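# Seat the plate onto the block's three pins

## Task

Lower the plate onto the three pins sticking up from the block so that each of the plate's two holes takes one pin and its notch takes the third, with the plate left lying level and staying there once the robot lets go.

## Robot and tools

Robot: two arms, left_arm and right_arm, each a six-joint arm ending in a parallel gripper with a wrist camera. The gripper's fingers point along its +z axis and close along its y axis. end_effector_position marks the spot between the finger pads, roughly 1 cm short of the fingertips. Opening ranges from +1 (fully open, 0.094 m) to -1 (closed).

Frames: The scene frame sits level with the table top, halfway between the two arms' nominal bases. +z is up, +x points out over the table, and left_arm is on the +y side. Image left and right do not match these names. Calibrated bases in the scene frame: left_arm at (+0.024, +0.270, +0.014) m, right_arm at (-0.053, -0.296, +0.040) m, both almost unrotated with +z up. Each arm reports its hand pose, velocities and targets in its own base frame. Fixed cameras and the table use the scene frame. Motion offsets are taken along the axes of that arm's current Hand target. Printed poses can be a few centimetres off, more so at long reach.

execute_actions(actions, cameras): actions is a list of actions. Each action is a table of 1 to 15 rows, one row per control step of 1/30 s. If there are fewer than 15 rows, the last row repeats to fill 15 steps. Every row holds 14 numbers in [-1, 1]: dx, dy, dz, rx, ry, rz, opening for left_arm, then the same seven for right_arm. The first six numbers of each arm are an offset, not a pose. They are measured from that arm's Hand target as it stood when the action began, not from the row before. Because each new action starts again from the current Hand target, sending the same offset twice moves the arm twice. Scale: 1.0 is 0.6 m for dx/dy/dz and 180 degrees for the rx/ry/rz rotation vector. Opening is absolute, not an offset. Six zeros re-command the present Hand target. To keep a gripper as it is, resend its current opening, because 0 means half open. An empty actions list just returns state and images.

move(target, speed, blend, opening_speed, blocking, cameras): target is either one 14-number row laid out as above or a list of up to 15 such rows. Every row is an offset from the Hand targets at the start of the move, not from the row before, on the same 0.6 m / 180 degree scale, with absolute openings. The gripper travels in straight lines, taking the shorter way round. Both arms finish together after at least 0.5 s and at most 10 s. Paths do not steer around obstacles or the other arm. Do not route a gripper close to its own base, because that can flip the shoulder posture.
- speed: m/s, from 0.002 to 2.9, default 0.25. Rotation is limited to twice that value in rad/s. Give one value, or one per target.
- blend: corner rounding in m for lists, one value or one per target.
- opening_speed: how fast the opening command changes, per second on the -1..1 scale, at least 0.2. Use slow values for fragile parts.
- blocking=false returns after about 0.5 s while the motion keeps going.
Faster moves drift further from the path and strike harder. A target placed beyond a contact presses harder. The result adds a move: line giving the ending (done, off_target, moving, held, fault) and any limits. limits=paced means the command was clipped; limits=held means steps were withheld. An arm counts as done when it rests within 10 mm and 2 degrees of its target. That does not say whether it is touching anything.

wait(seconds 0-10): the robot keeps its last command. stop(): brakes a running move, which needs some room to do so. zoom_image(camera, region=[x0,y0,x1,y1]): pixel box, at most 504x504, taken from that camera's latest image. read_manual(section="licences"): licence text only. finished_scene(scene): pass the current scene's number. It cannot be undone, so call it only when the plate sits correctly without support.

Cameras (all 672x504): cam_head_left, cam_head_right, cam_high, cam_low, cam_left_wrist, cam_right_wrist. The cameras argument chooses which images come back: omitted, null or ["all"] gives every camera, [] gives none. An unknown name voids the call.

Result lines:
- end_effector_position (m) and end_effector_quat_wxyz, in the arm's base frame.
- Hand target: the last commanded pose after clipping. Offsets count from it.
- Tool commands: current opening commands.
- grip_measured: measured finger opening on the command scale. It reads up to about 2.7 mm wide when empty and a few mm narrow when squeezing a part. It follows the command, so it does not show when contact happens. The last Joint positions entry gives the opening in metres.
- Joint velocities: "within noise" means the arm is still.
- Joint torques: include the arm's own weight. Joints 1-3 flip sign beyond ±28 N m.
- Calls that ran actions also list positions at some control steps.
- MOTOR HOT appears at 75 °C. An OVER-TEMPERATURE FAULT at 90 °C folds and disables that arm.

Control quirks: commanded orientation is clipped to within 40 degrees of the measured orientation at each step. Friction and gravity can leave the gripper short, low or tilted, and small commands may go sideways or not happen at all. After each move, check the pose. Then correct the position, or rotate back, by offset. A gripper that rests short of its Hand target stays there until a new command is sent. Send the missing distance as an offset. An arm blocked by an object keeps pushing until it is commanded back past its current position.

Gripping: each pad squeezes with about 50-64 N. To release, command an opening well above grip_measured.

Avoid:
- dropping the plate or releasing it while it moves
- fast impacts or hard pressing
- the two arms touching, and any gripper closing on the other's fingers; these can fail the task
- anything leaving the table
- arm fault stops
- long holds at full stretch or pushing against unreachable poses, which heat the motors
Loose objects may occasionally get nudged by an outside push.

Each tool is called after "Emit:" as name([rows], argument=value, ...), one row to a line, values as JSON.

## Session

Emit:
execute_actions(actions=[])

Scene clock: 0.00 s.
left_arm: end_effector_position=(+0.3908, +0.0117, +0.0759) grip_measured=+1.000 end_effector_quat_wxyz=(+0.543, -0.055, +0.837, +0.039) | right_arm: end_effector_position=(+0.3917, +0.0009, +0.0819) grip_measured=+1.000 end_effector_quat_wxyz=(+0.565, +0.013, +0.825, -0.019)
Joint positions: left_arm=[-0.041 1.555 0.391 0.739 -0.162 -0.067 0.094] | right_arm=[0.038 1.565 0.363 0.832 0.082 0.014 0.094]
Joint velocities: within noise
Joint torques (N m): no reading
Heat: left arm: 42 °C; right arm: 41 °C.
Hand target: left_arm +0.3946, +0.0116, +0.0841; +0.554, -0.056, +0.830, +0.037 | right_arm +0.3965, +0.0011, +0.0935; +0.580, +0.014, +0.814, -0.018
Tool commands: left_gripper/opening=+1.0 right_gripper/opening=+1.0

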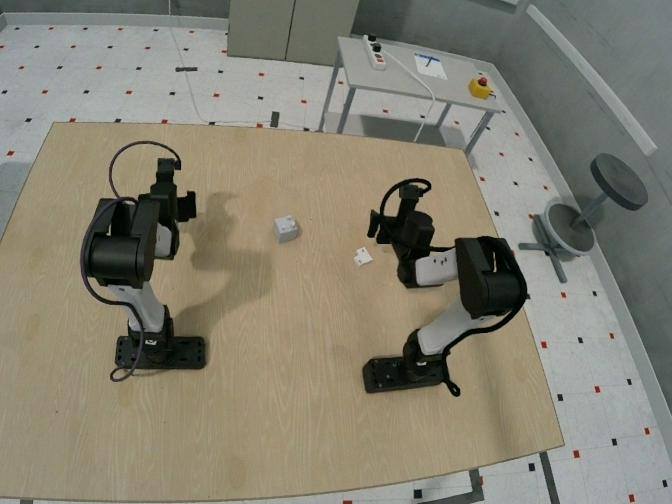

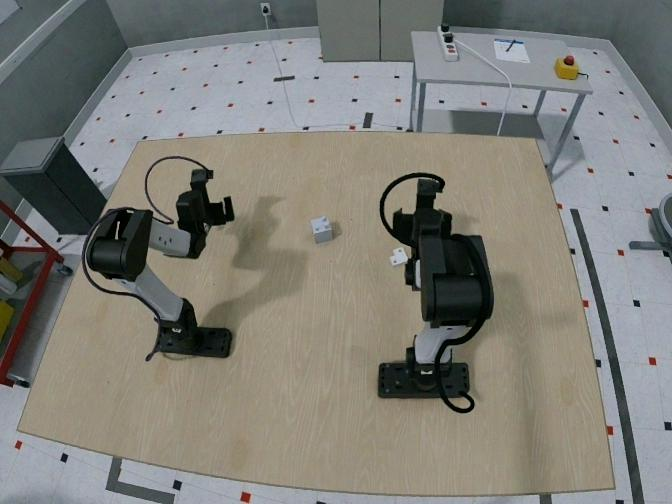

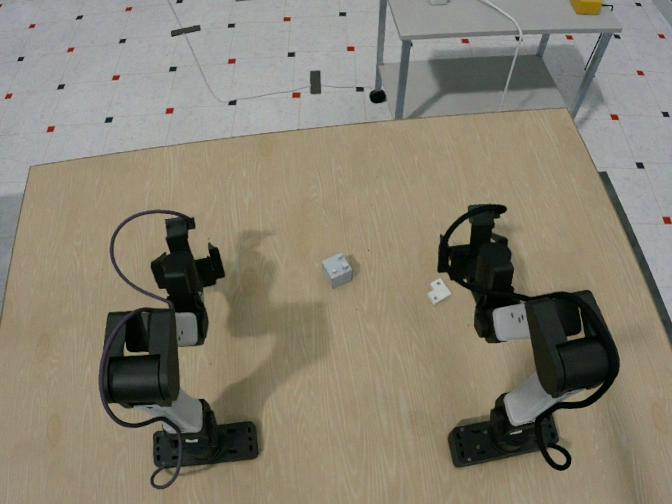

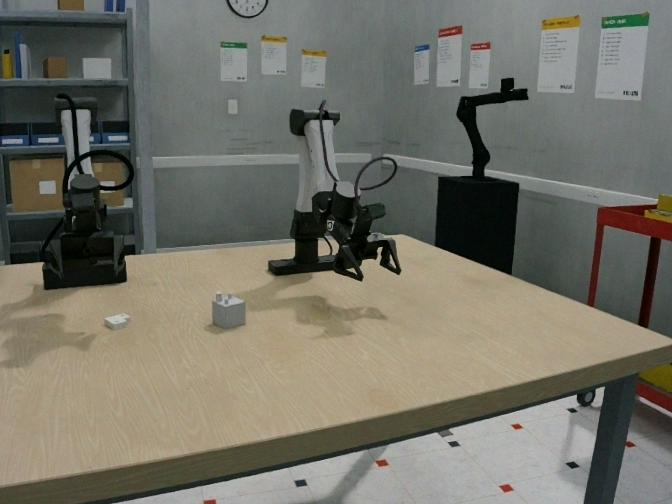

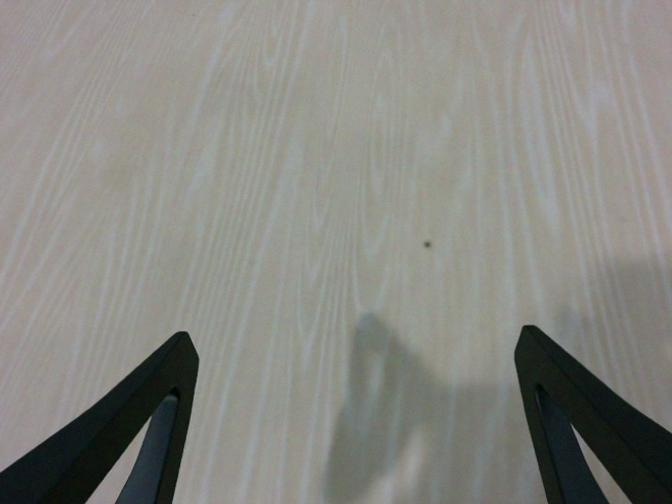

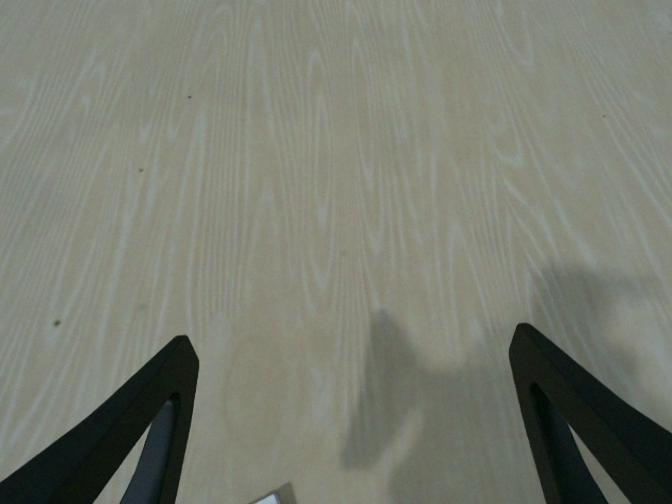

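Emit:
move(target=[0,0,0,0,0,0,1,-0.031,0.1,-0.064,-0.012,0.394,-0.0095,0.5], cameras=["cam_right_wrist"])

Scene clock: 24.70 s.
left_arm: end_effector_position=(+0.3908, +0.0117, +0.0759) grip_measured=+1.000 end_effector_quat_wxyz=(+0.543, -0.055, +0.837, +0.039) | right_arm: end_effector_position=(+0.3637, +0.0575, +0.1177) grip_measured=+0.502 end_effector_quat_wxyz=(-0.005, -0.001, +1.000, -0.008)
Joint positions: left_arm=[-0.041 1.555 0.391 0.739 -0.162 -0.067 0.094] | right_arm=[0.164 1.956 1.737 -1.364 0.015 0.162 0.071]
Joint velocities: within noise
Joint torques (N m): left_arm=[-0.12 -5.52 7.12 1.77 0.01 -0.01] | right_arm=[0.29 -7.36 8.43 0.27 -0.16 0.12]
Heat: left arm: 46 °C; right arm: 42 °C.
Hand target: left_arm +0.3946, +0.0116, +0.0841; +0.554, -0.056, +0.830, +0.037 | right_arm +0.3689, +0.0628, +0.1226; +0.000, +0.000, +1.000, -0.001
Off the commanded pose: left_arm 0.009 m, 1 deg | right_arm 0.009 m, 1 deg.
move: done
Images, in order (width x height): cam_right_wrist 672x504.

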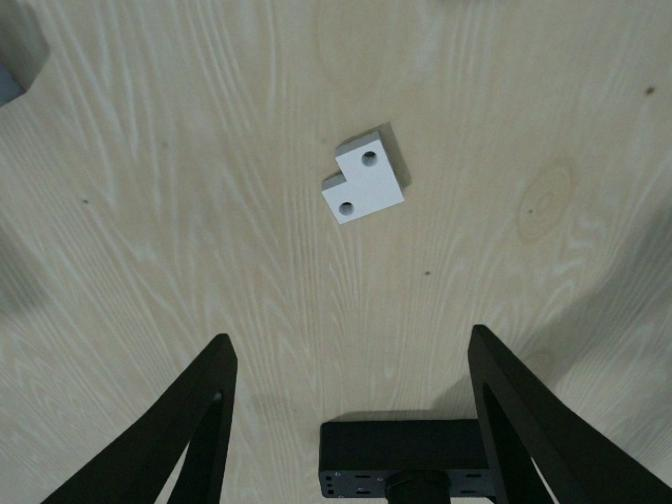

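Emit:
move(target=[0,0,0,0,0,0,1,-0.085,0.312,-0.035,0,0,0,0.5], cameras=["cam_right_wrist"])

Emit:
zoom_image(camera="cam_right_wrist", region=[220, 80, 460, 320])

Scene clock: 36.77 s.
left_arm: end_effector_position=(+0.3908, +0.0117, +0.0759) grip_measured=+1.000 end_effector_quat_wxyz=(+0.543, -0.055, +0.837, +0.039) | right_arm: end_effector_position=(+0.4167, +0.2486, +0.1407) grip_measured=+0.502 end_effector_quat_wxyz=(+0.064, -0.007, +0.997, +0.031)
Joint positions: left_arm=[-0.041 1.555 0.391 0.739 -0.162 -0.067 0.094] | right_arm=[0.542 2.41 2.553 -1.572 0.011 0.528 0.071]
Joint velocities: within noise
Joint torques (N m): left_arm=[-0.1 -5.56 7.02 1.78 0 0.01] | right_arm=[-0.76 -9.83 8.08 0.57 -0.07 0.07]
Heat: left arm: 46 °C; right arm: 45 °C.
Hand target: left_arm +0.3946, +0.0116, +0.0841; +0.554, -0.056, +0.830, +0.037 | right_arm +0.4200, +0.2500, +0.1432; -0.001, +0.000, +1.000, -0.001
Off the commanded pose: left_arm 0.009 m, 1 deg | right_arm 0.004 m, 8 deg.
joint sent to its limit (right arm) — joint 4 (wrist pitch), lower limit. The joint targets are off in orientation, not in position.
move: off_target (right_arm)
Images, in order (width x height): cam_right_wrist 672x504.

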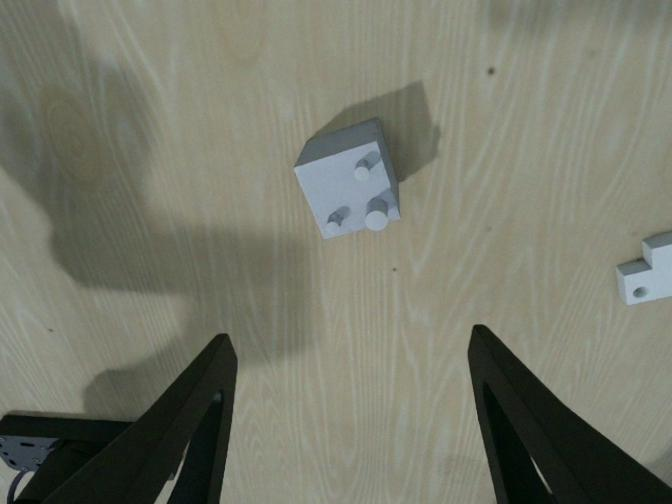

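Scaled by 2.100 from the camera's 672x504 image, which has a finer 960x720 frame.

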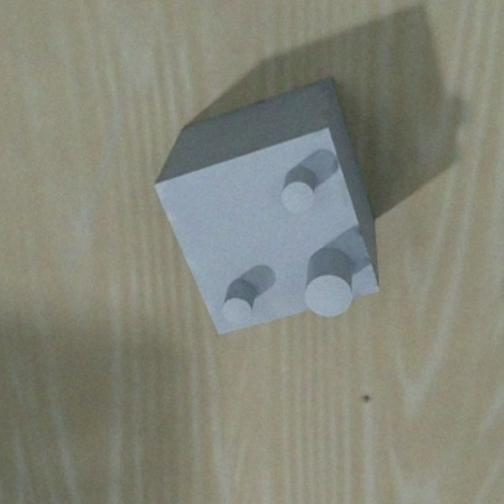

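Emit:
move(target=[0,0,0,0,0,0,1,0.128,-0.34,0.097,0,0,0.389,0.6], cameras=["cam_right_wrist"])

Emit:
zoom_image(camera="cam_right_wrist", region=[180, 120, 500, 440])

Scene clock: 73.07 s.
left_arm: end_effector_position=(+0.3908, +0.0117, +0.0759) grip_measured=+1.000 end_effector_quat_wxyz=(+0.543, -0.055, +0.837, +0.039) | right_arm: end_effector_position=(+0.3397, +0.0438, +0.0716) grip_measured=+0.598 end_effector_quat_wxyz=(-0.019, +0.569, +0.822, -0.025)
Joint positions: left_arm=[-0.041 1.555 0.391 0.739 -0.162 -0.067 0.094] | right_arm=[0.134 1.916 1.497 -1.213 0.011 1.345 0.075]
Joint velocities: within noise
Joint torques (N m): left_arm=[-0.16 -5.56 7.12 1.8 -0.01 0.01] | right_arm=[-0.29 -11.73 4.49 0.44 -0.07 0.12]
Heat: left arm: 47 °C; right arm: 52 °C.
Hand target: left_arm +0.3946, +0.0116, +0.0841; +0.554, -0.056, +0.830, +0.037 | right_arm +0.3430, +0.0460, +0.0854; +0.000, +0.574, +0.819, -0.001
Off the commanded pose: left_arm 0.009 m, 1 deg | right_arm 0.014 m, 4 deg.
move: off_target (right_arm)
Images, in order (width x height): cam_right_wrist 672x504.

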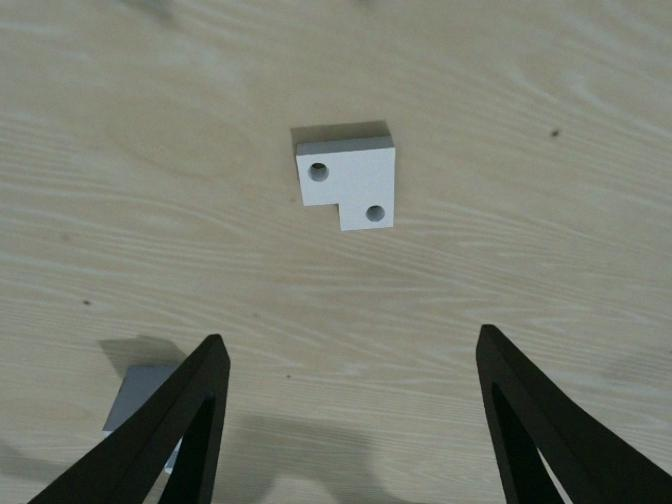

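Scaled by 1.575 from the camera's 672x504 image, which has a finer 960x720 frame.

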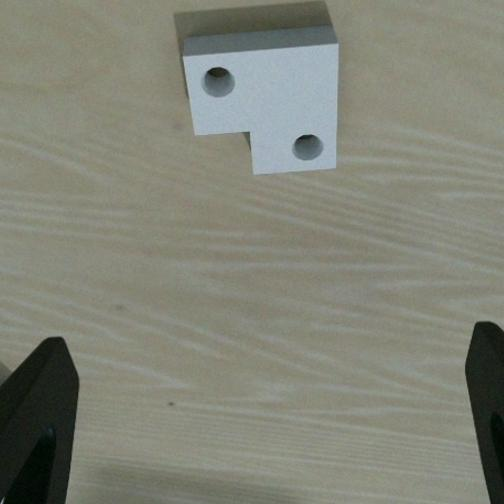

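Emit:
move(target=[0,0,0,0,0,0,1,0,-0.009,0.092,-0.01,0,-0.019,0.7], speed=0.12, cameras=["cam_right_wrist"])

Emit:
zoom_image(camera="cam_right_wrist", region=[180, 120, 500, 440])

Scene clock: 104.27 s.
left_arm: end_effector_position=(+0.3908, +0.0117, +0.0759) grip_measured=+1.000 end_effector_quat_wxyz=(+0.543, -0.055, +0.837, +0.039) | right_arm: end_effector_position=(+0.3332, +0.0440, +0.0210) grip_measured=+0.698 end_effector_quat_wxyz=(-0.005, +0.548, +0.836, -0.008)
Joint positions: left_arm=[-0.041 1.555 0.391 0.739 -0.162 -0.067 0.094] | right_arm=[0.134 1.907 1.277 -0.958 0.005 1.294 0.08]
Joint velocities: within noise
Joint torques (N m): left_arm=[-0.17 -5.49 7.05 1.77 -0.02 -0.01] | right_arm=[-0.84 -10.39 4.36 0.52 -0.06 -0.05]
Heat: left arm: 47 °C; right arm: 57 °C.
Hand target: left_arm +0.3946, +0.0116, +0.0841; +0.554, -0.056, +0.830, +0.037 | right_arm +0.3379, +0.0440, +0.0302; +0.009, +0.549, +0.836, +0.012
Off the commanded pose: left_arm 0.009 m, 1 deg | right_arm 0.010 m, 3 deg.
move: off_target (right_arm)
Images, in order (width x height): cam_right_wrist 672x504.

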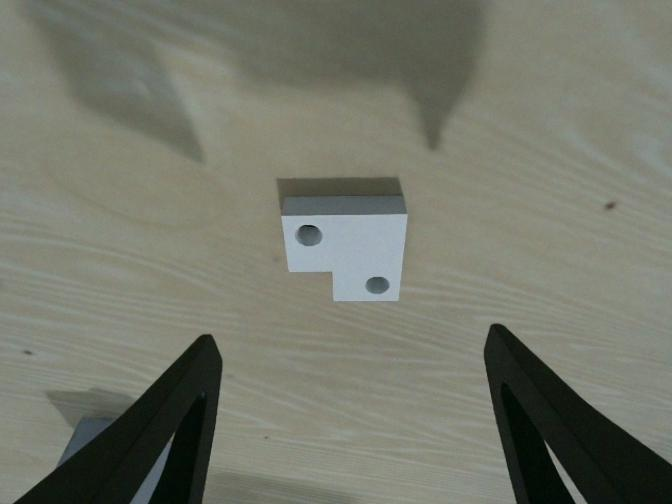

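Scaled by 1.575 from the camera's 672x504 image, which has a finer 960x720 frame.

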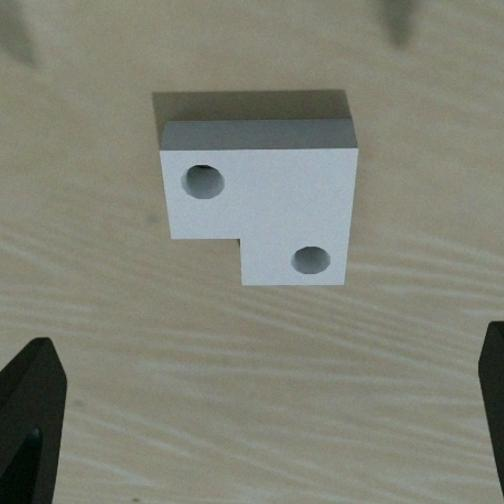

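Emit:
move(target=[0,0,0,0,0,0,1,-0.007,-0.007,0.08,0,0,0,0.7], speed=0.1, cameras=["cam_right_wrist"])

Emit:
zoom_image(camera="cam_right_wrist", region=[180, 180, 500, 500])

Scene clock: 121.13 s.
left_arm: end_effector_position=(+0.3908, +0.0117, +0.0759) grip_measured=+1.000 end_effector_quat_wxyz=(+0.543, -0.055, +0.837, +0.039) | right_arm: end_effector_position=(+0.3355, +0.0389, -0.0136) grip_measured=+0.698 end_effector_quat_wxyz=(+0.010, +0.549, +0.836, +0.006)
Joint positions: left_arm=[-0.041 1.555 0.391 0.739 -0.162 -0.067 0.094] | right_arm=[0.117 1.937 1.165 -0.776 0.003 1.28 0.08]
Joint velocities: within noise
Joint torques (N m): left_arm=[-0.1 -5.52 7.1 1.77 -0.01 -0.03] | right_arm=[-0.79 -6.83 4.37 0.6 -0.08 -0.04]
Heat: left arm: 48 °C; right arm: 53 °C.
Hand target: left_arm +0.3946, +0.0116, +0.0841; +0.554, -0.056, +0.830, +0.037 | right_arm +0.3370, +0.0390, -0.0178; +0.009, +0.549, +0.836, +0.012
Off the commanded pose: left_arm 0.009 m, 1 deg | right_arm 0.005 m, 1 deg.
move: done
Images, in order (width x height): cam_right_wrist 672x504.

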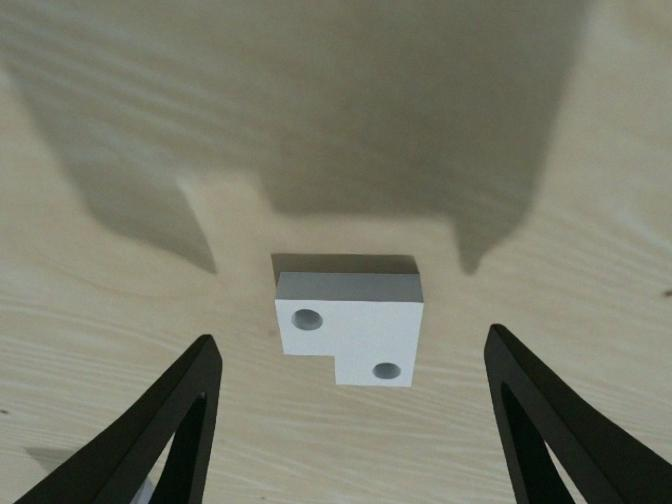

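Scaled by 1.575 from the camera's 672x504 image, which has a finer 960x720 frame.

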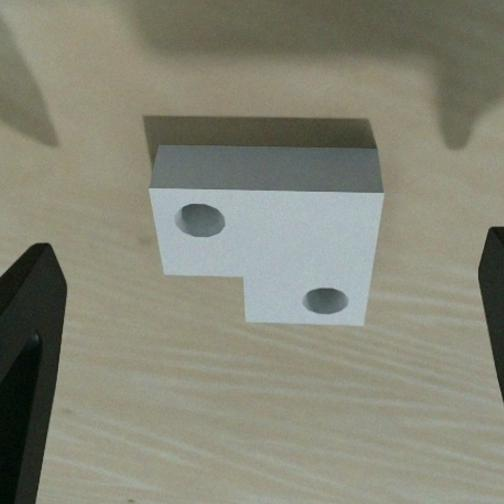

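Emit:
move(target=[0,0,0,0,0,0,1,0.009,-0.002,0.0215,0,0,0.004,0.7], speed=0.06, cameras=["cam_right_wrist"])

Emit:
zoom_image(camera="cam_right_wrist", region=[180, 180, 500, 500])

Scene clock: 129.33 s.
left_arm: end_effector_position=(+0.3908, +0.0117, +0.0759) grip_measured=+1.000 end_effector_quat_wxyz=(+0.543, -0.055, +0.837, +0.039) | right_arm: end_effector_position=(+0.3343, +0.0400, -0.0254) grip_measured=+0.698 end_effector_quat_wxyz=(+0.012, +0.553, +0.833, +0.008)
Joint positions: left_arm=[-0.041 1.555 0.391 0.739 -0.162 -0.067 0.094] | right_arm=[0.121 1.954 1.135 -0.724 0.003 1.292 0.08]
Joint velocities: within noise
Joint torques (N m): left_arm=[-0.06 -5.46 7.1 1.79 0 -0.01] | right_arm=[0.34 -6.71 4.08 0.6 -0.06 0.09]
Heat: left arm: 48 °C; right arm: 52 °C.
Hand target: left_arm +0.3946, +0.0116, +0.0841; +0.554, -0.056, +0.830, +0.037 | right_arm +0.3342, +0.0435, -0.0308; +0.009, +0.554, +0.832, +0.012
Off the commanded pose: left_arm 0.009 m, 1 deg | right_arm 0.006 m, 1 deg.
move: done
Images, in order (width x height): cam_right_wrist 672x504.

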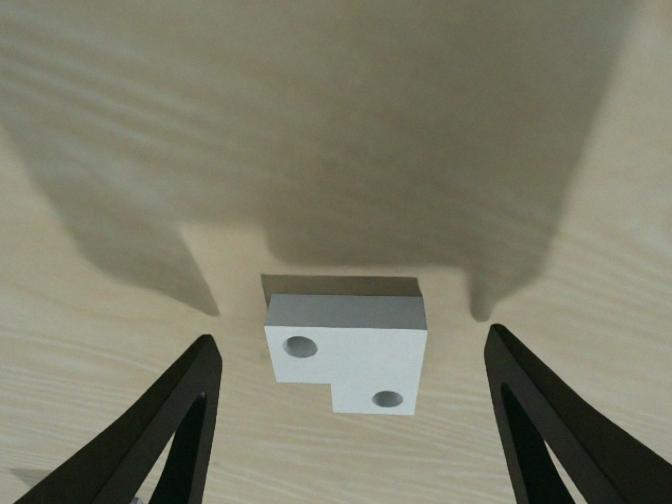

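Scaled by 1.575 from the camera's 672x504 image, which has a finer 960x720 frame.

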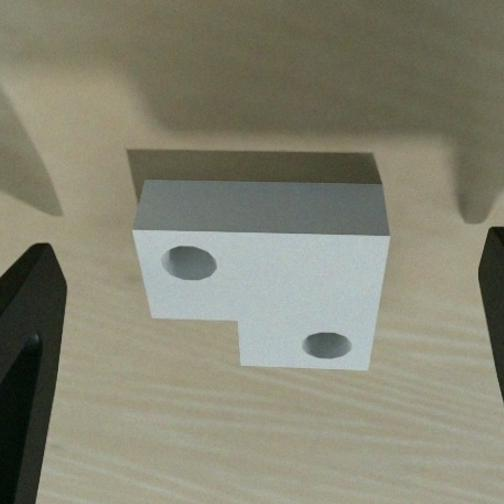

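Emit:
move(target=[0,0,0,0,0,0,1,0,0,0,0,0,0,-0.25], opening_speed=0.4, cameras=["cam_right_wrist"])

Emit:
zoom_image(camera="cam_right_wrist", region=[180, 180, 500, 500])

Scene clock: 138.60 s.
left_arm: end_effector_position=(+0.3908, +0.0117, +0.0759) grip_measured=+1.000 end_effector_quat_wxyz=(+0.543, -0.055, +0.837, +0.039) | right_arm: end_effector_position=(+0.3345, +0.0401, -0.0254) grip_measured=-0.063 end_effector_quat_wxyz=(+0.012, +0.553, +0.833, +0.008)
Joint positions: left_arm=[-0.041 1.555 0.391 0.739 -0.162 -0.067 0.094] | right_arm=[0.121 1.954 1.135 -0.723 0.003 1.293 0.044]
Joint velocities: within noise
Joint torques (N m): left_arm=[-0.13 -5.61 7.02 1.77 -0.01 -0.01] | right_arm=[0.44 -6.75 4.14 0.59 -0.06 0.11]
Heat: left arm: 48 °C; right arm: 51 °C.
Hand target: left_arm +0.3946, +0.0116, +0.0841; +0.554, -0.056, +0.830, +0.037 | right_arm +0.3342, +0.0436, -0.0308; +0.009, +0.554, +0.832, +0.012
Off the commanded pose: left_arm 0.009 m, 1 deg | right_arm 0.006 m, 1 deg.
move: done
Images, in order (width x height): cam_right_wrist 672x504.

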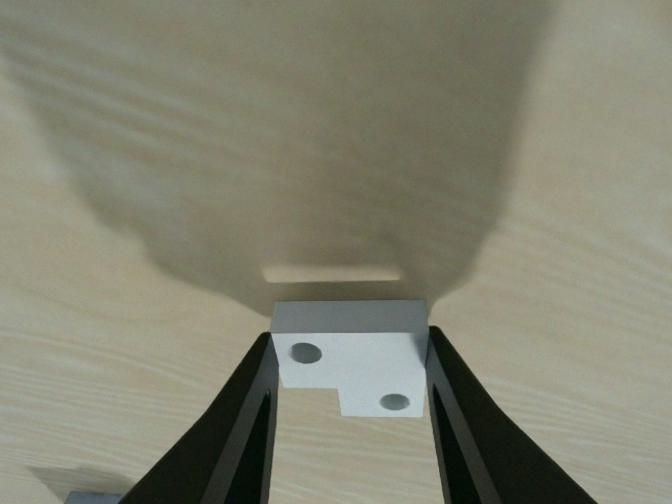

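Scaled by 1.575 from the camera's 672x504 image, which has a finer 960x720 frame.

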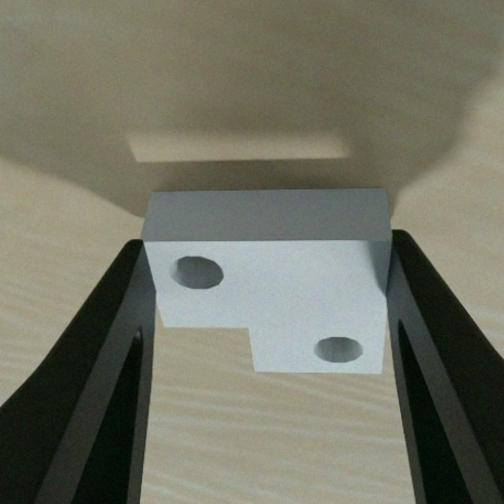

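Emit:
move(target=[0,0,0,0,0,0,1,0,0,-0.26,0,0,0,-0.25], speed=0.15, cameras=["cam_right_wrist"])

Emit:
zoom_image(camera="cam_right_wrist", region=[180, 180, 500, 500])

Scene clock: 164.10 s.
left_arm: end_effector_position=(+0.3908, +0.0117, +0.0759) grip_measured=+1.000 end_effector_quat_wxyz=(+0.543, -0.055, +0.837, +0.039) | right_arm: end_effector_position=(+0.3245, +0.0389, +0.1047) grip_measured=-0.064 end_effector_quat_wxyz=(-0.009, +0.553, +0.833, -0.010)
Joint positions: left_arm=[-0.041 1.555 0.391 0.739 -0.162 -0.067 0.094] | right_arm=[0.121 1.808 1.49 -1.28 0.003 1.293 0.044]
Joint velocities: within noise
Joint torques (N m): left_arm=[-0.13 -5.6 7.05 1.79 -0.01 0] | right_arm=[-0.03 -9.99 8.18 0.18 -0.09 0.07]
Heat: left arm: 48 °C; right arm: 49 °C.
Hand target: left_arm +0.3946, +0.0116, +0.0841; +0.554, -0.056, +0.830, +0.037 | right_arm +0.3297, +0.0419, +0.1251; +0.009, +0.554, +0.832, +0.012
Off the commanded pose: left_arm 0.009 m, 1 deg | right_arm 0.021 m, 3 deg.
move: off_target (right_arm)
Images, in order (width x height): cam_right_wrist 672x504.

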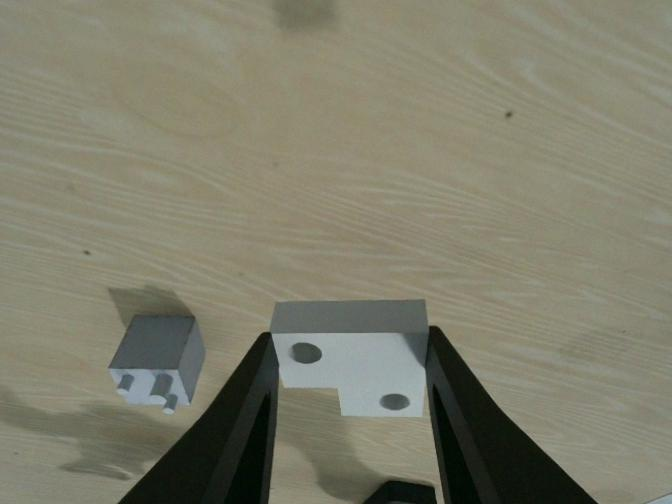

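Scaled by 1.575 from the camera's 672x504 image, which has a finer 960x720 frame.

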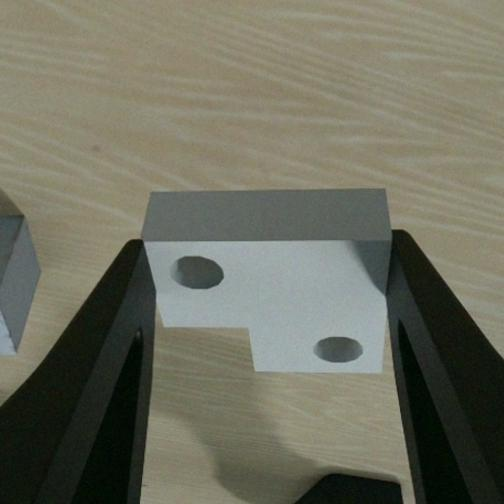

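Emit:
move([
  [0,0,0,0,0,0,1,0.144,0.078,-0.058,0,0,-0.5,-0.25],
  [0,0,0,0,0,0,1,0.28,0.155,-0.058,-0.001,0.028,-0.973,-0.25],
  [0,0,0,0,0,0,1,0.3,0.259,0.067,-0.001,0.028,-0.973,-0.25],
], speed=0.2, cameras=["cam_right_wrist"])

Emit:
zoom_image(camera="cam_right_wrist", region=[180, 120, 500, 440])

Scene clock: 227.47 s.
left_arm: end_effector_position=(+0.3908, +0.0117, +0.0759) grip_measured=+1.000 end_effector_quat_wxyz=(+0.543, -0.055, +0.837, +0.039) | right_arm: end_effector_position=(+0.4016, +0.2621, +0.0816) grip_measured=-0.064 end_effector_quat_wxyz=(+0.002, +0.805, -0.594, +0.001)
Joint positions: left_arm=[-0.041 1.555 0.391 0.739 -0.162 -0.067 0.094] | right_arm=[0.579 2.526 2.533 -1.58 0.003 -1.292 0.044]
Joint velocities: within noise
Joint torques (N m): left_arm=[-0.16 -5.57 7.04 1.78 0.02 0] | right_arm=[0.08 -11.29 8.08 0.35 -0.19 -0.04]
Heat: left arm: 49 °C; right arm: 51 °C.
Hand target: left_arm +0.3946, +0.0116, +0.0841; +0.554, -0.056, +0.830, +0.037 | right_arm +0.4049, +0.2683, +0.0893; +0.011, +0.808, -0.589, -0.008
Off the commanded pose: left_arm 0.009 m, 1 deg | right_arm 0.010 m, 2 deg.
joint sent to its limit (right arm) — joint 4 (wrist pitch), lower limit. The joint targets are off in orientation, not in position.
move: done
Images, in order (width x height): cam_right_wrist 672x504.

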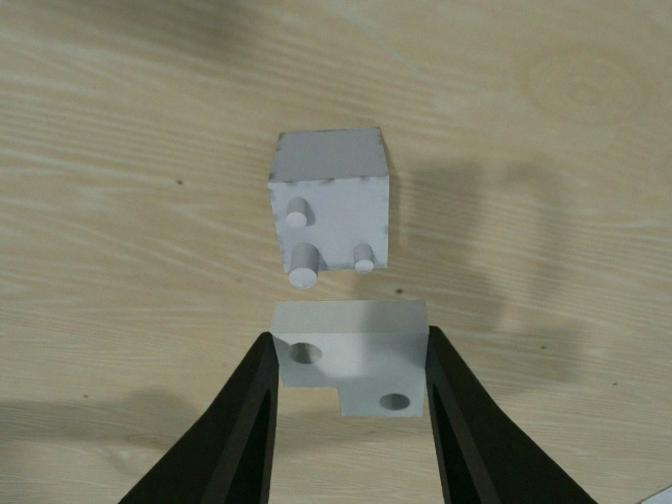

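Scaled by 1.575 from the camera's 672x504 image, which has a finer 960x720 frame.

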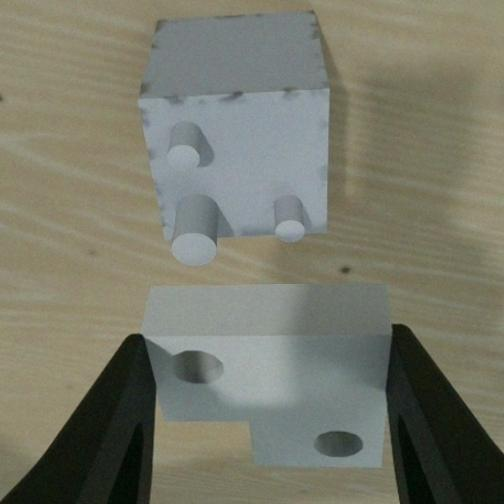

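Emit:
move([
  [0,0,0,0,0,0,1,0.031,0.109,-0.117,0,0,0,-0.25],
  [0,0,0,0,0,0,1,0.0038,0.0162,0.015,0,0,0,-0.25],
  [0,0,0,0,0,0,1,0.0035,0.0178,0.0817,0,0,0,-0.25],
], speed=0.12, blend=[0.005,0.015,0], cameras=["cam_right_wrist"])

Emit:
zoom_image(camera="cam_right_wrist", region=[180, 120, 500, 440])

Scene clock: 272.27 s.
left_arm: end_effector_position=(+0.3908, +0.0117, +0.0759) grip_measured=+1.000 end_effector_quat_wxyz=(+0.543, -0.055, +0.837, +0.039) | right_arm: end_effector_position=(+0.3891, +0.2559, +0.0385) grip_measured=-0.064 end_effector_quat_wxyz=(+0.034, +0.806, -0.591, -0.012)
Joint positions: left_arm=[-0.041 1.555 0.391 0.739 -0.162 -0.067 0.094] | right_arm=[0.582 2.499 2.307 -1.45 0.001 -1.294 0.044]
Joint velocities: within noise
Joint torques (N m): left_arm=[-0.09 -5.5 7.16 1.79 -0.02 -0.02] | right_arm=[0.08 -12.9 3.55 0.68 -0.2 -0.03]
Heat: left arm: 49 °C; right arm: 59 °C.
Hand target: left_arm +0.3946, +0.0116, +0.0841; +0.554, -0.056, +0.830, +0.037 | right_arm +0.3940, +0.2627, +0.0406; +0.011, +0.808, -0.589, -0.008
Off the commanded pose: left_arm 0.009 m, 1 deg | right_arm 0.009 m, 3 deg.
move: off_target (right_arm)
Images, in order (width x height): cam_right_wrist 672x504.

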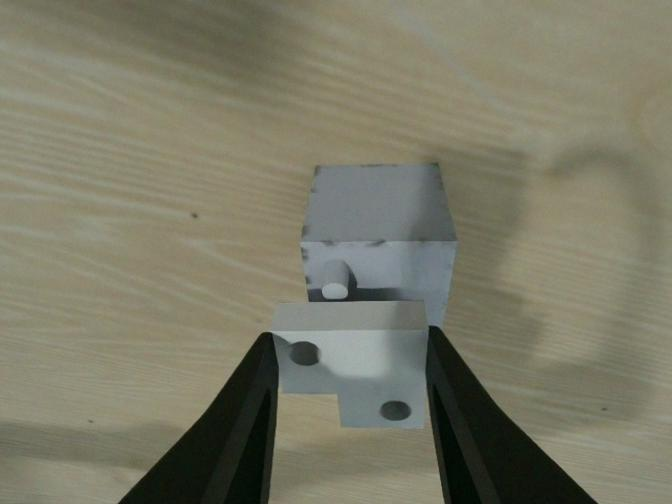

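Scaled by 1.575 from the camera's 672x504 image, which has a finer 960x720 frame.

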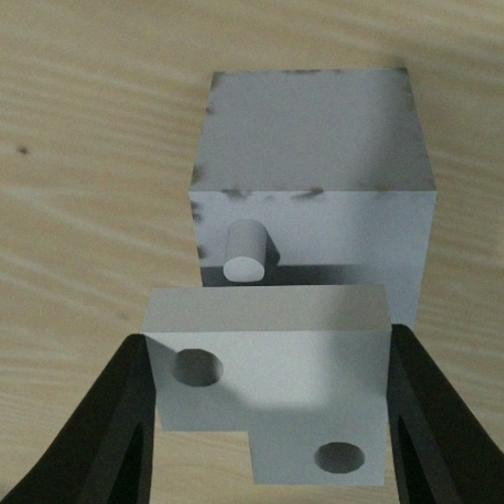

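Emit:
move(target=[0,0,0,0,0,0,1,0,0,-0.06,0,0,0,-0.25], speed=0.1, cameras=["cam_right_wrist","cam_low"])

Emit:
zoom_image(camera="cam_right_wrist", region=[180, 120, 500, 440])

Emit:
zoom_image(camera="cam_low", region=[180, 240, 280, 340])

Scene clock: 280.23 s.
left_arm: end_effector_position=(+0.3908, +0.0117, +0.0759) grip_measured=+1.000 end_effector_quat_wxyz=(+0.543, -0.055, +0.837, +0.039) | right_arm: end_effector_position=(+0.3938, +0.2590, +0.0759) grip_measured=-0.064 end_effector_quat_wxyz=(+0.014, +0.806, -0.591, -0.005)
Joint positions: left_arm=[-0.041 1.555 0.391 0.739 -0.162 -0.067 0.094] | right_arm=[0.582 2.499 2.458 -1.56 0.001 -1.294 0.044]
Joint velocities: within noise
Joint torques (N m): left_arm=[-0.05 -5.55 7.04 1.78 0 0.02] | right_arm=[0.03 -9.88 8.35 0.16 -0.2 -0.04]
Heat: left arm: 49 °C; right arm: 61 °C.
Hand target: left_arm +0.3946, +0.0116, +0.0841; +0.554, -0.056, +0.830, +0.037 | right_arm +0.3950, +0.2630, +0.0765; +0.011, +0.808, -0.589, -0.008
Off the commanded pose: left_arm 0.009 m, 1 deg | right_arm 0.004 m, 1 deg.
move: done
Images, in order (width x height): cam_low 672x504, cam_right_wrist 672x504.

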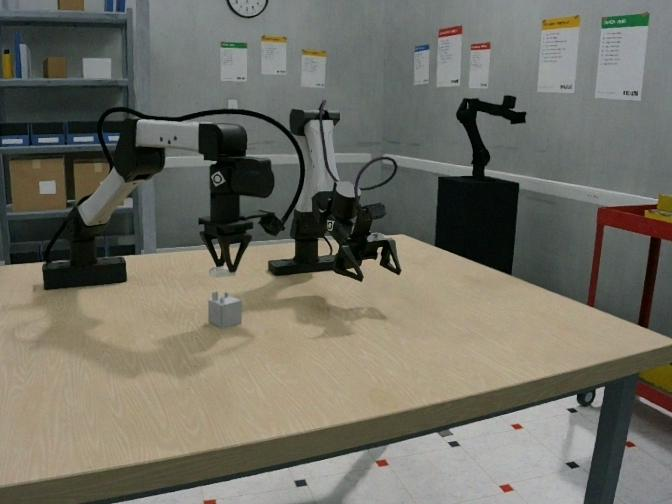

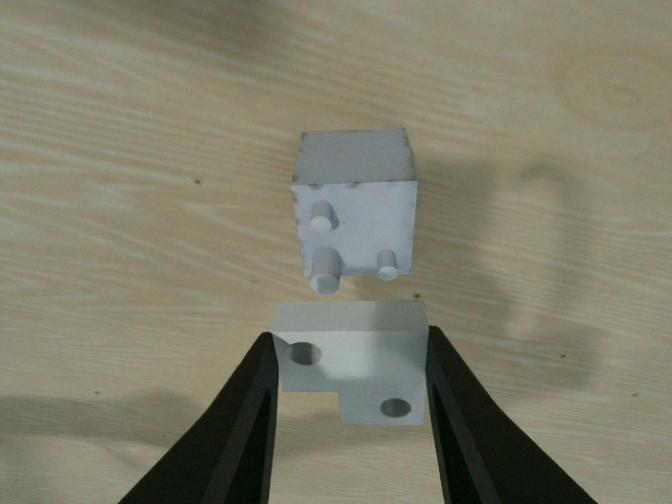

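Scaled by 1.575 from the camera's 672x504 image, which has a finer 960x720 frame.

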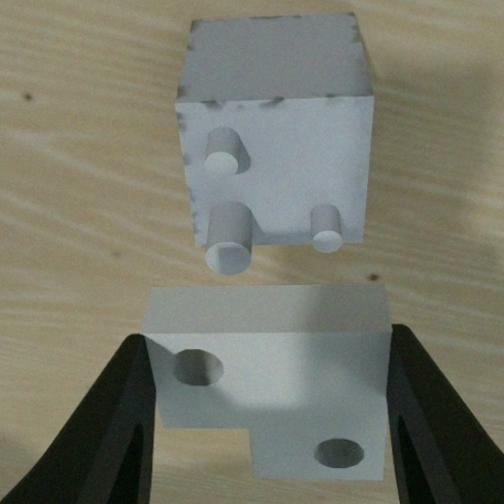

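Scaled by 5.040 from the camera's 672x504 image, which has a finer 960x720 frame.

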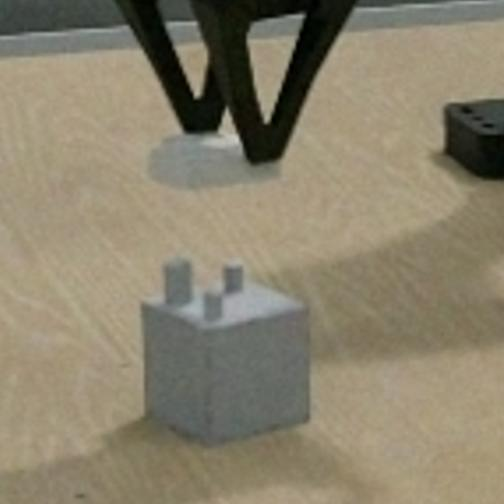

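Emit:
move([
  [0,0,0,0,0,0,1,0.083,0.193,-0.02,0,0,0,-0.25],
  [0,0,0,0,0,0,1,0.083,0.193,0.15,0,0,0,-0.25],
], speed=[0.15,0.08], blend=[0.01,0], cameras=["cam_right_wrist"])

Emit:
zoom_image(camera="cam_right_wrist", region=[180, 120, 500, 440])

Scene clock: 302.90 s.
left_arm: end_effector_position=(+0.3908, +0.0117, +0.0759) grip_measured=+1.000 end_effector_quat_wxyz=(+0.543, -0.055, +0.837, +0.039) | right_arm: end_effector_position=(+0.2963, +0.1780, -0.0060) grip_measured=-0.064 end_effector_quat_wxyz=(+0.016, +0.807, -0.591, -0.006)
Joint positions: left_arm=[-0.041 1.555 0.391 0.739 -0.162 -0.067 0.094] | right_arm=[0.542 1.996 1.286 -0.895 0.001 -1.336 0.044]
Joint velocities: within noise
Joint torques (N m): left_arm=[-0.09 -5.59 7.01 1.78 0.02 0.01] | right_arm=[-0.59 -7.32 4.52 0.53 -0.21 -0.07]
Heat: left arm: 50 °C; right arm: 58 °C.
Hand target: left_arm +0.3946, +0.0116, +0.0841; +0.554, -0.056, +0.830, +0.037 | right_arm +0.2978, +0.1794, -0.0102; +0.011, +0.808, -0.589, -0.008
Off the commanded pose: left_arm 0.009 m, 1 deg | right_arm 0.005 m, 1 deg.
move: done
Images, in order (width x height): cam_right_wrist 672x504.

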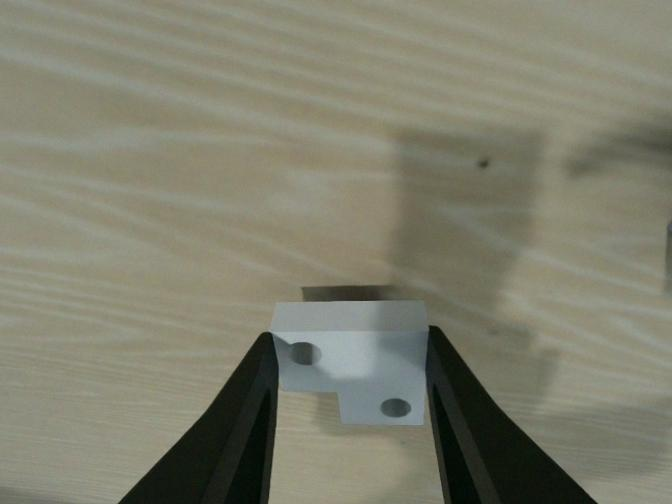

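Scaled by 1.575 from the camera's 672x504 image, which has a finer 960x720 frame.

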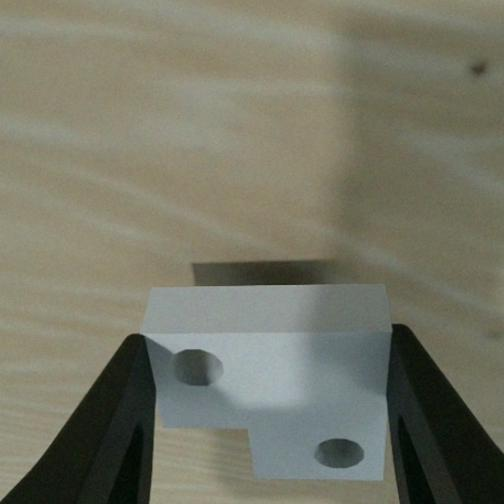

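Emit:
move(target=[0,0,0,0,0,0,1,0,0,0.037,0,-0.0043,0,-0.25], speed=0.05, cameras=["cam_right_wrist"])

Emit:
zoom_image(camera="cam_right_wrist", region=[180, 120, 500, 440])

Scene clock: 311.03 s.
left_arm: end_effector_position=(+0.3908, +0.0117, +0.0759) grip_measured=+1.000 end_effector_quat_wxyz=(+0.543, -0.055, +0.837, +0.039) | right_arm: end_effector_position=(+0.2940, +0.1765, -0.0246) grip_measured=-0.064 end_effector_quat_wxyz=(+0.018, +0.807, -0.590, -0.010)
Joint positions: left_arm=[-0.041 1.555 0.391 0.739 -0.162 -0.067 0.094] | right_arm=[0.538 2.027 1.248 -0.832 -0.005 -1.342 0.044]
Joint velocities: within noise
Joint torques (N m): left_arm=[-0.06 -5.59 7.15 1.77 -0.01 0.01] | right_arm=[-0.84 -6.91 3.79 0.73 -0.24 -0.04]
Heat: left arm: 50 °C; right arm: 55 °C.
Hand target: left_arm +0.3946, +0.0116, +0.0841; +0.554, -0.056, +0.830, +0.037 | right_arm +0.2972, +0.1791, -0.0323; +0.007, +0.808, -0.589, -0.014
Off the commanded pose: left_arm 0.009 m, 1 deg | right_arm 0.009 m, 1 deg.
move: done
Images, in order (width x height): cam_right_wrist 672x504.

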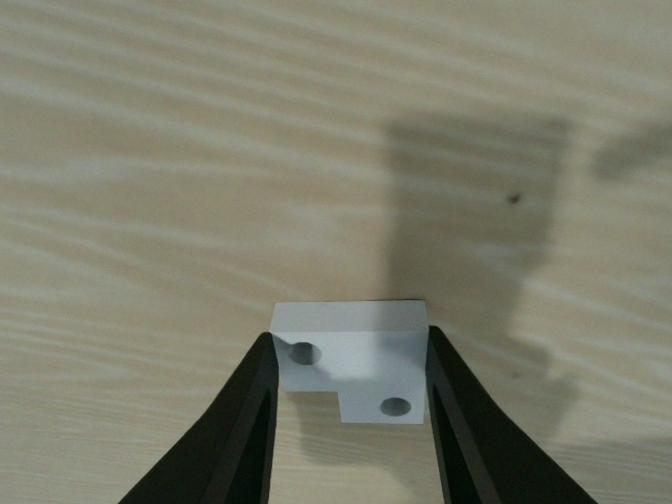

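Scaled by 1.575 from the camera's 672x504 image, which has a finer 960x720 frame.

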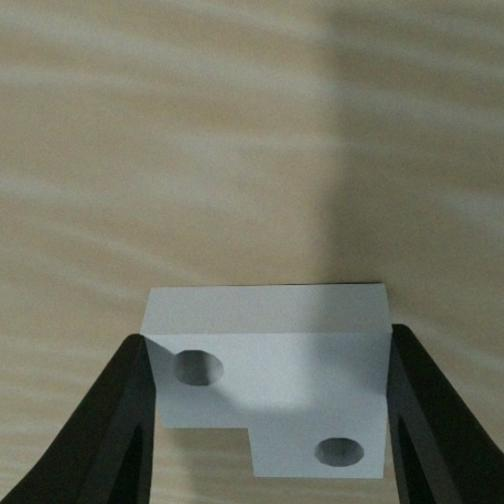

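Emit:
move([
  [0,0,0,0,0,0,1,0,0,0,0,0,0,0.15],
  [0,0,0,0,0,0,1,0,0,0.0,0,0,0,-0.25],
], opening_speed=0.3, cameras=["cam_right_wrist"])

Emit:
zoom_image(camera="cam_right_wrist", region=[180, 120, 500, 440])

Scene clock: 321.97 s.
left_arm: end_effector_position=(+0.3908, +0.0117, +0.0759) grip_measured=+1.000 end_effector_quat_wxyz=(+0.543, -0.055, +0.837, +0.039) | right_arm: end_effector_position=(+0.2982, +0.1792, -0.0255) grip_measured=-0.061 end_effector_quat_wxyz=(+0.008, +0.808, -0.589, -0.007)
Joint positions: left_arm=[-0.041 1.555 0.391 0.739 -0.162 -0.067 0.094] | right_arm=[0.538 2.029 1.248 -0.81 -0.005 -1.343 0.044]
Joint velocities: within noise
Joint torques (N m): left_arm=[-0.06 -5.59 7.1 1.78 -0.04 -0.01] | right_arm=[-0.81 -7.1 3.78 0.54 -0.25 -0.06]
Heat: left arm: 50 °C; right arm: 53 °C.
Hand target: left_arm +0.3946, +0.0116, +0.0841; +0.554, -0.056, +0.830, +0.037 | right_arm +0.2972, +0.1792, -0.0324; +0.007, +0.808, -0.589, -0.014
Off the commanded pose: left_arm 0.009 m, 1 deg | right_arm 0.007 m, 1 deg.
move: done
Images, in order (width x height): cam_right_wrist 672x504.

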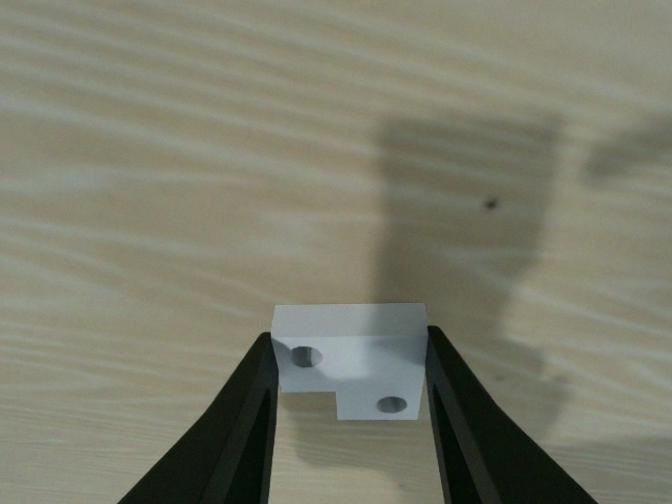

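Scaled by 1.575 from the camera's 672x504 image, which has a finer 960x720 frame.

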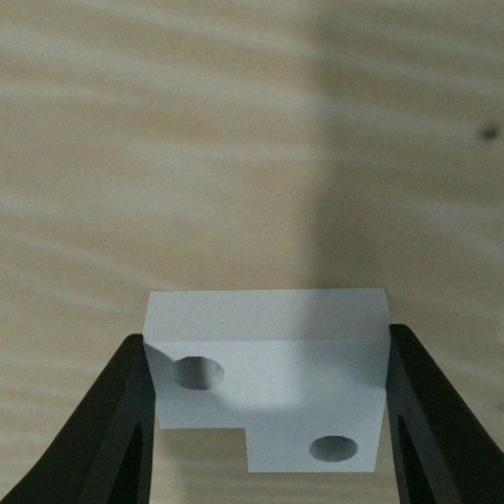

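Emit:
move([
  [0,0,0,0,0,0,1,0,0,-0.2,0,0,0,-0.25],
  [0,0,0,0,0,0,1,-0.056,-0.1185,-0.303,0.006,0.002,0,-0.25],
  [0,0,0,0,0,0,1,-0.0865,-0.217,-0.204,0.006,0.002,0,-0.25],
  [0,0,0,0,0,0,1,-0.0875,-0.214,-0.132,0.006,0.002,0,-0.25],
], speed=0.14, blend=[0.015,0.005,0.015,0], cameras=["cam_right_wrist"])

Emit:
zoom_image(camera="cam_right_wrist", region=[180, 120, 500, 440])

Scene clock: 352.47 s.
left_arm: end_effector_position=(+0.3908, +0.0117, +0.0759) grip_measured=+1.000 end_effector_quat_wxyz=(+0.543, -0.055, +0.837, +0.039) | right_arm: end_effector_position=(+0.4037, +0.2627, +0.0354) grip_measured=-0.062 end_effector_quat_wxyz=(+0.018, +0.808, -0.589, -0.010)
Joint positions: left_arm=[-0.041 1.555 0.391 0.739 -0.162 -0.067 0.094] | right_arm=[0.575 2.56 2.409 -1.461 -0.005 -1.308 0.044]
Joint velocities: within noise
Joint torques (N m): left_arm=[-0.12 -5.53 7.12 1.79 0.01 -0.01] | right_arm=[0.38 -13.53 4.55 0.5 -0.17 0.06]
Heat: left arm: 50 °C; right arm: 50 °C.
Hand target: left_arm +0.3946, +0.0116, +0.0841; +0.554, -0.056, +0.830, +0.037 | right_arm +0.4057, +0.2681, +0.0439; +0.001, +0.808, -0.589, -0.006
Off the commanded pose: left_arm 0.009 m, 1 deg | right_arm 0.010 m, 2 deg.
move: done
Images, in order (width x height): cam_right_wrist 672x504.

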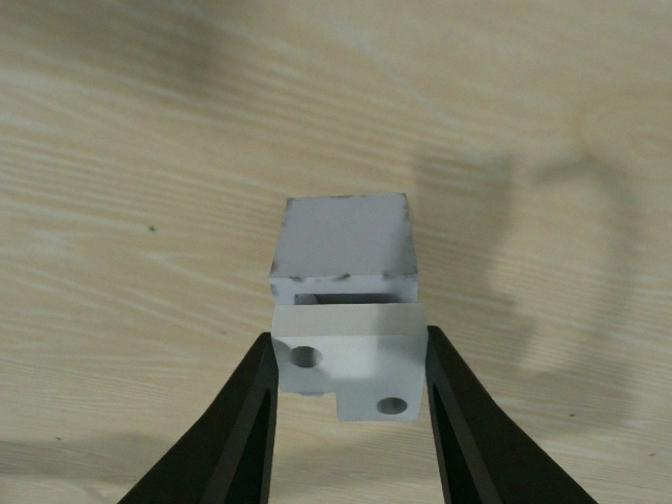

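Scaled by 1.575 from the camera's 672x504 image, which has a finer 960x720 frame.

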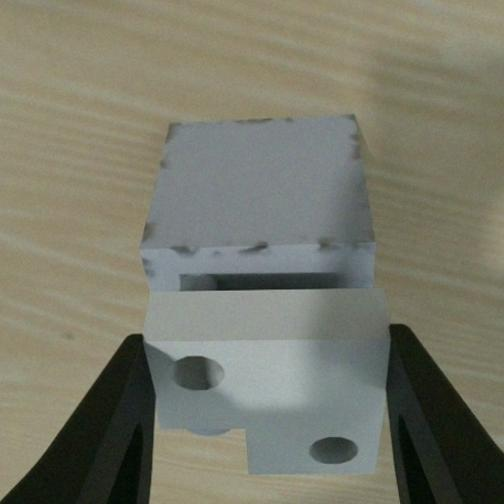

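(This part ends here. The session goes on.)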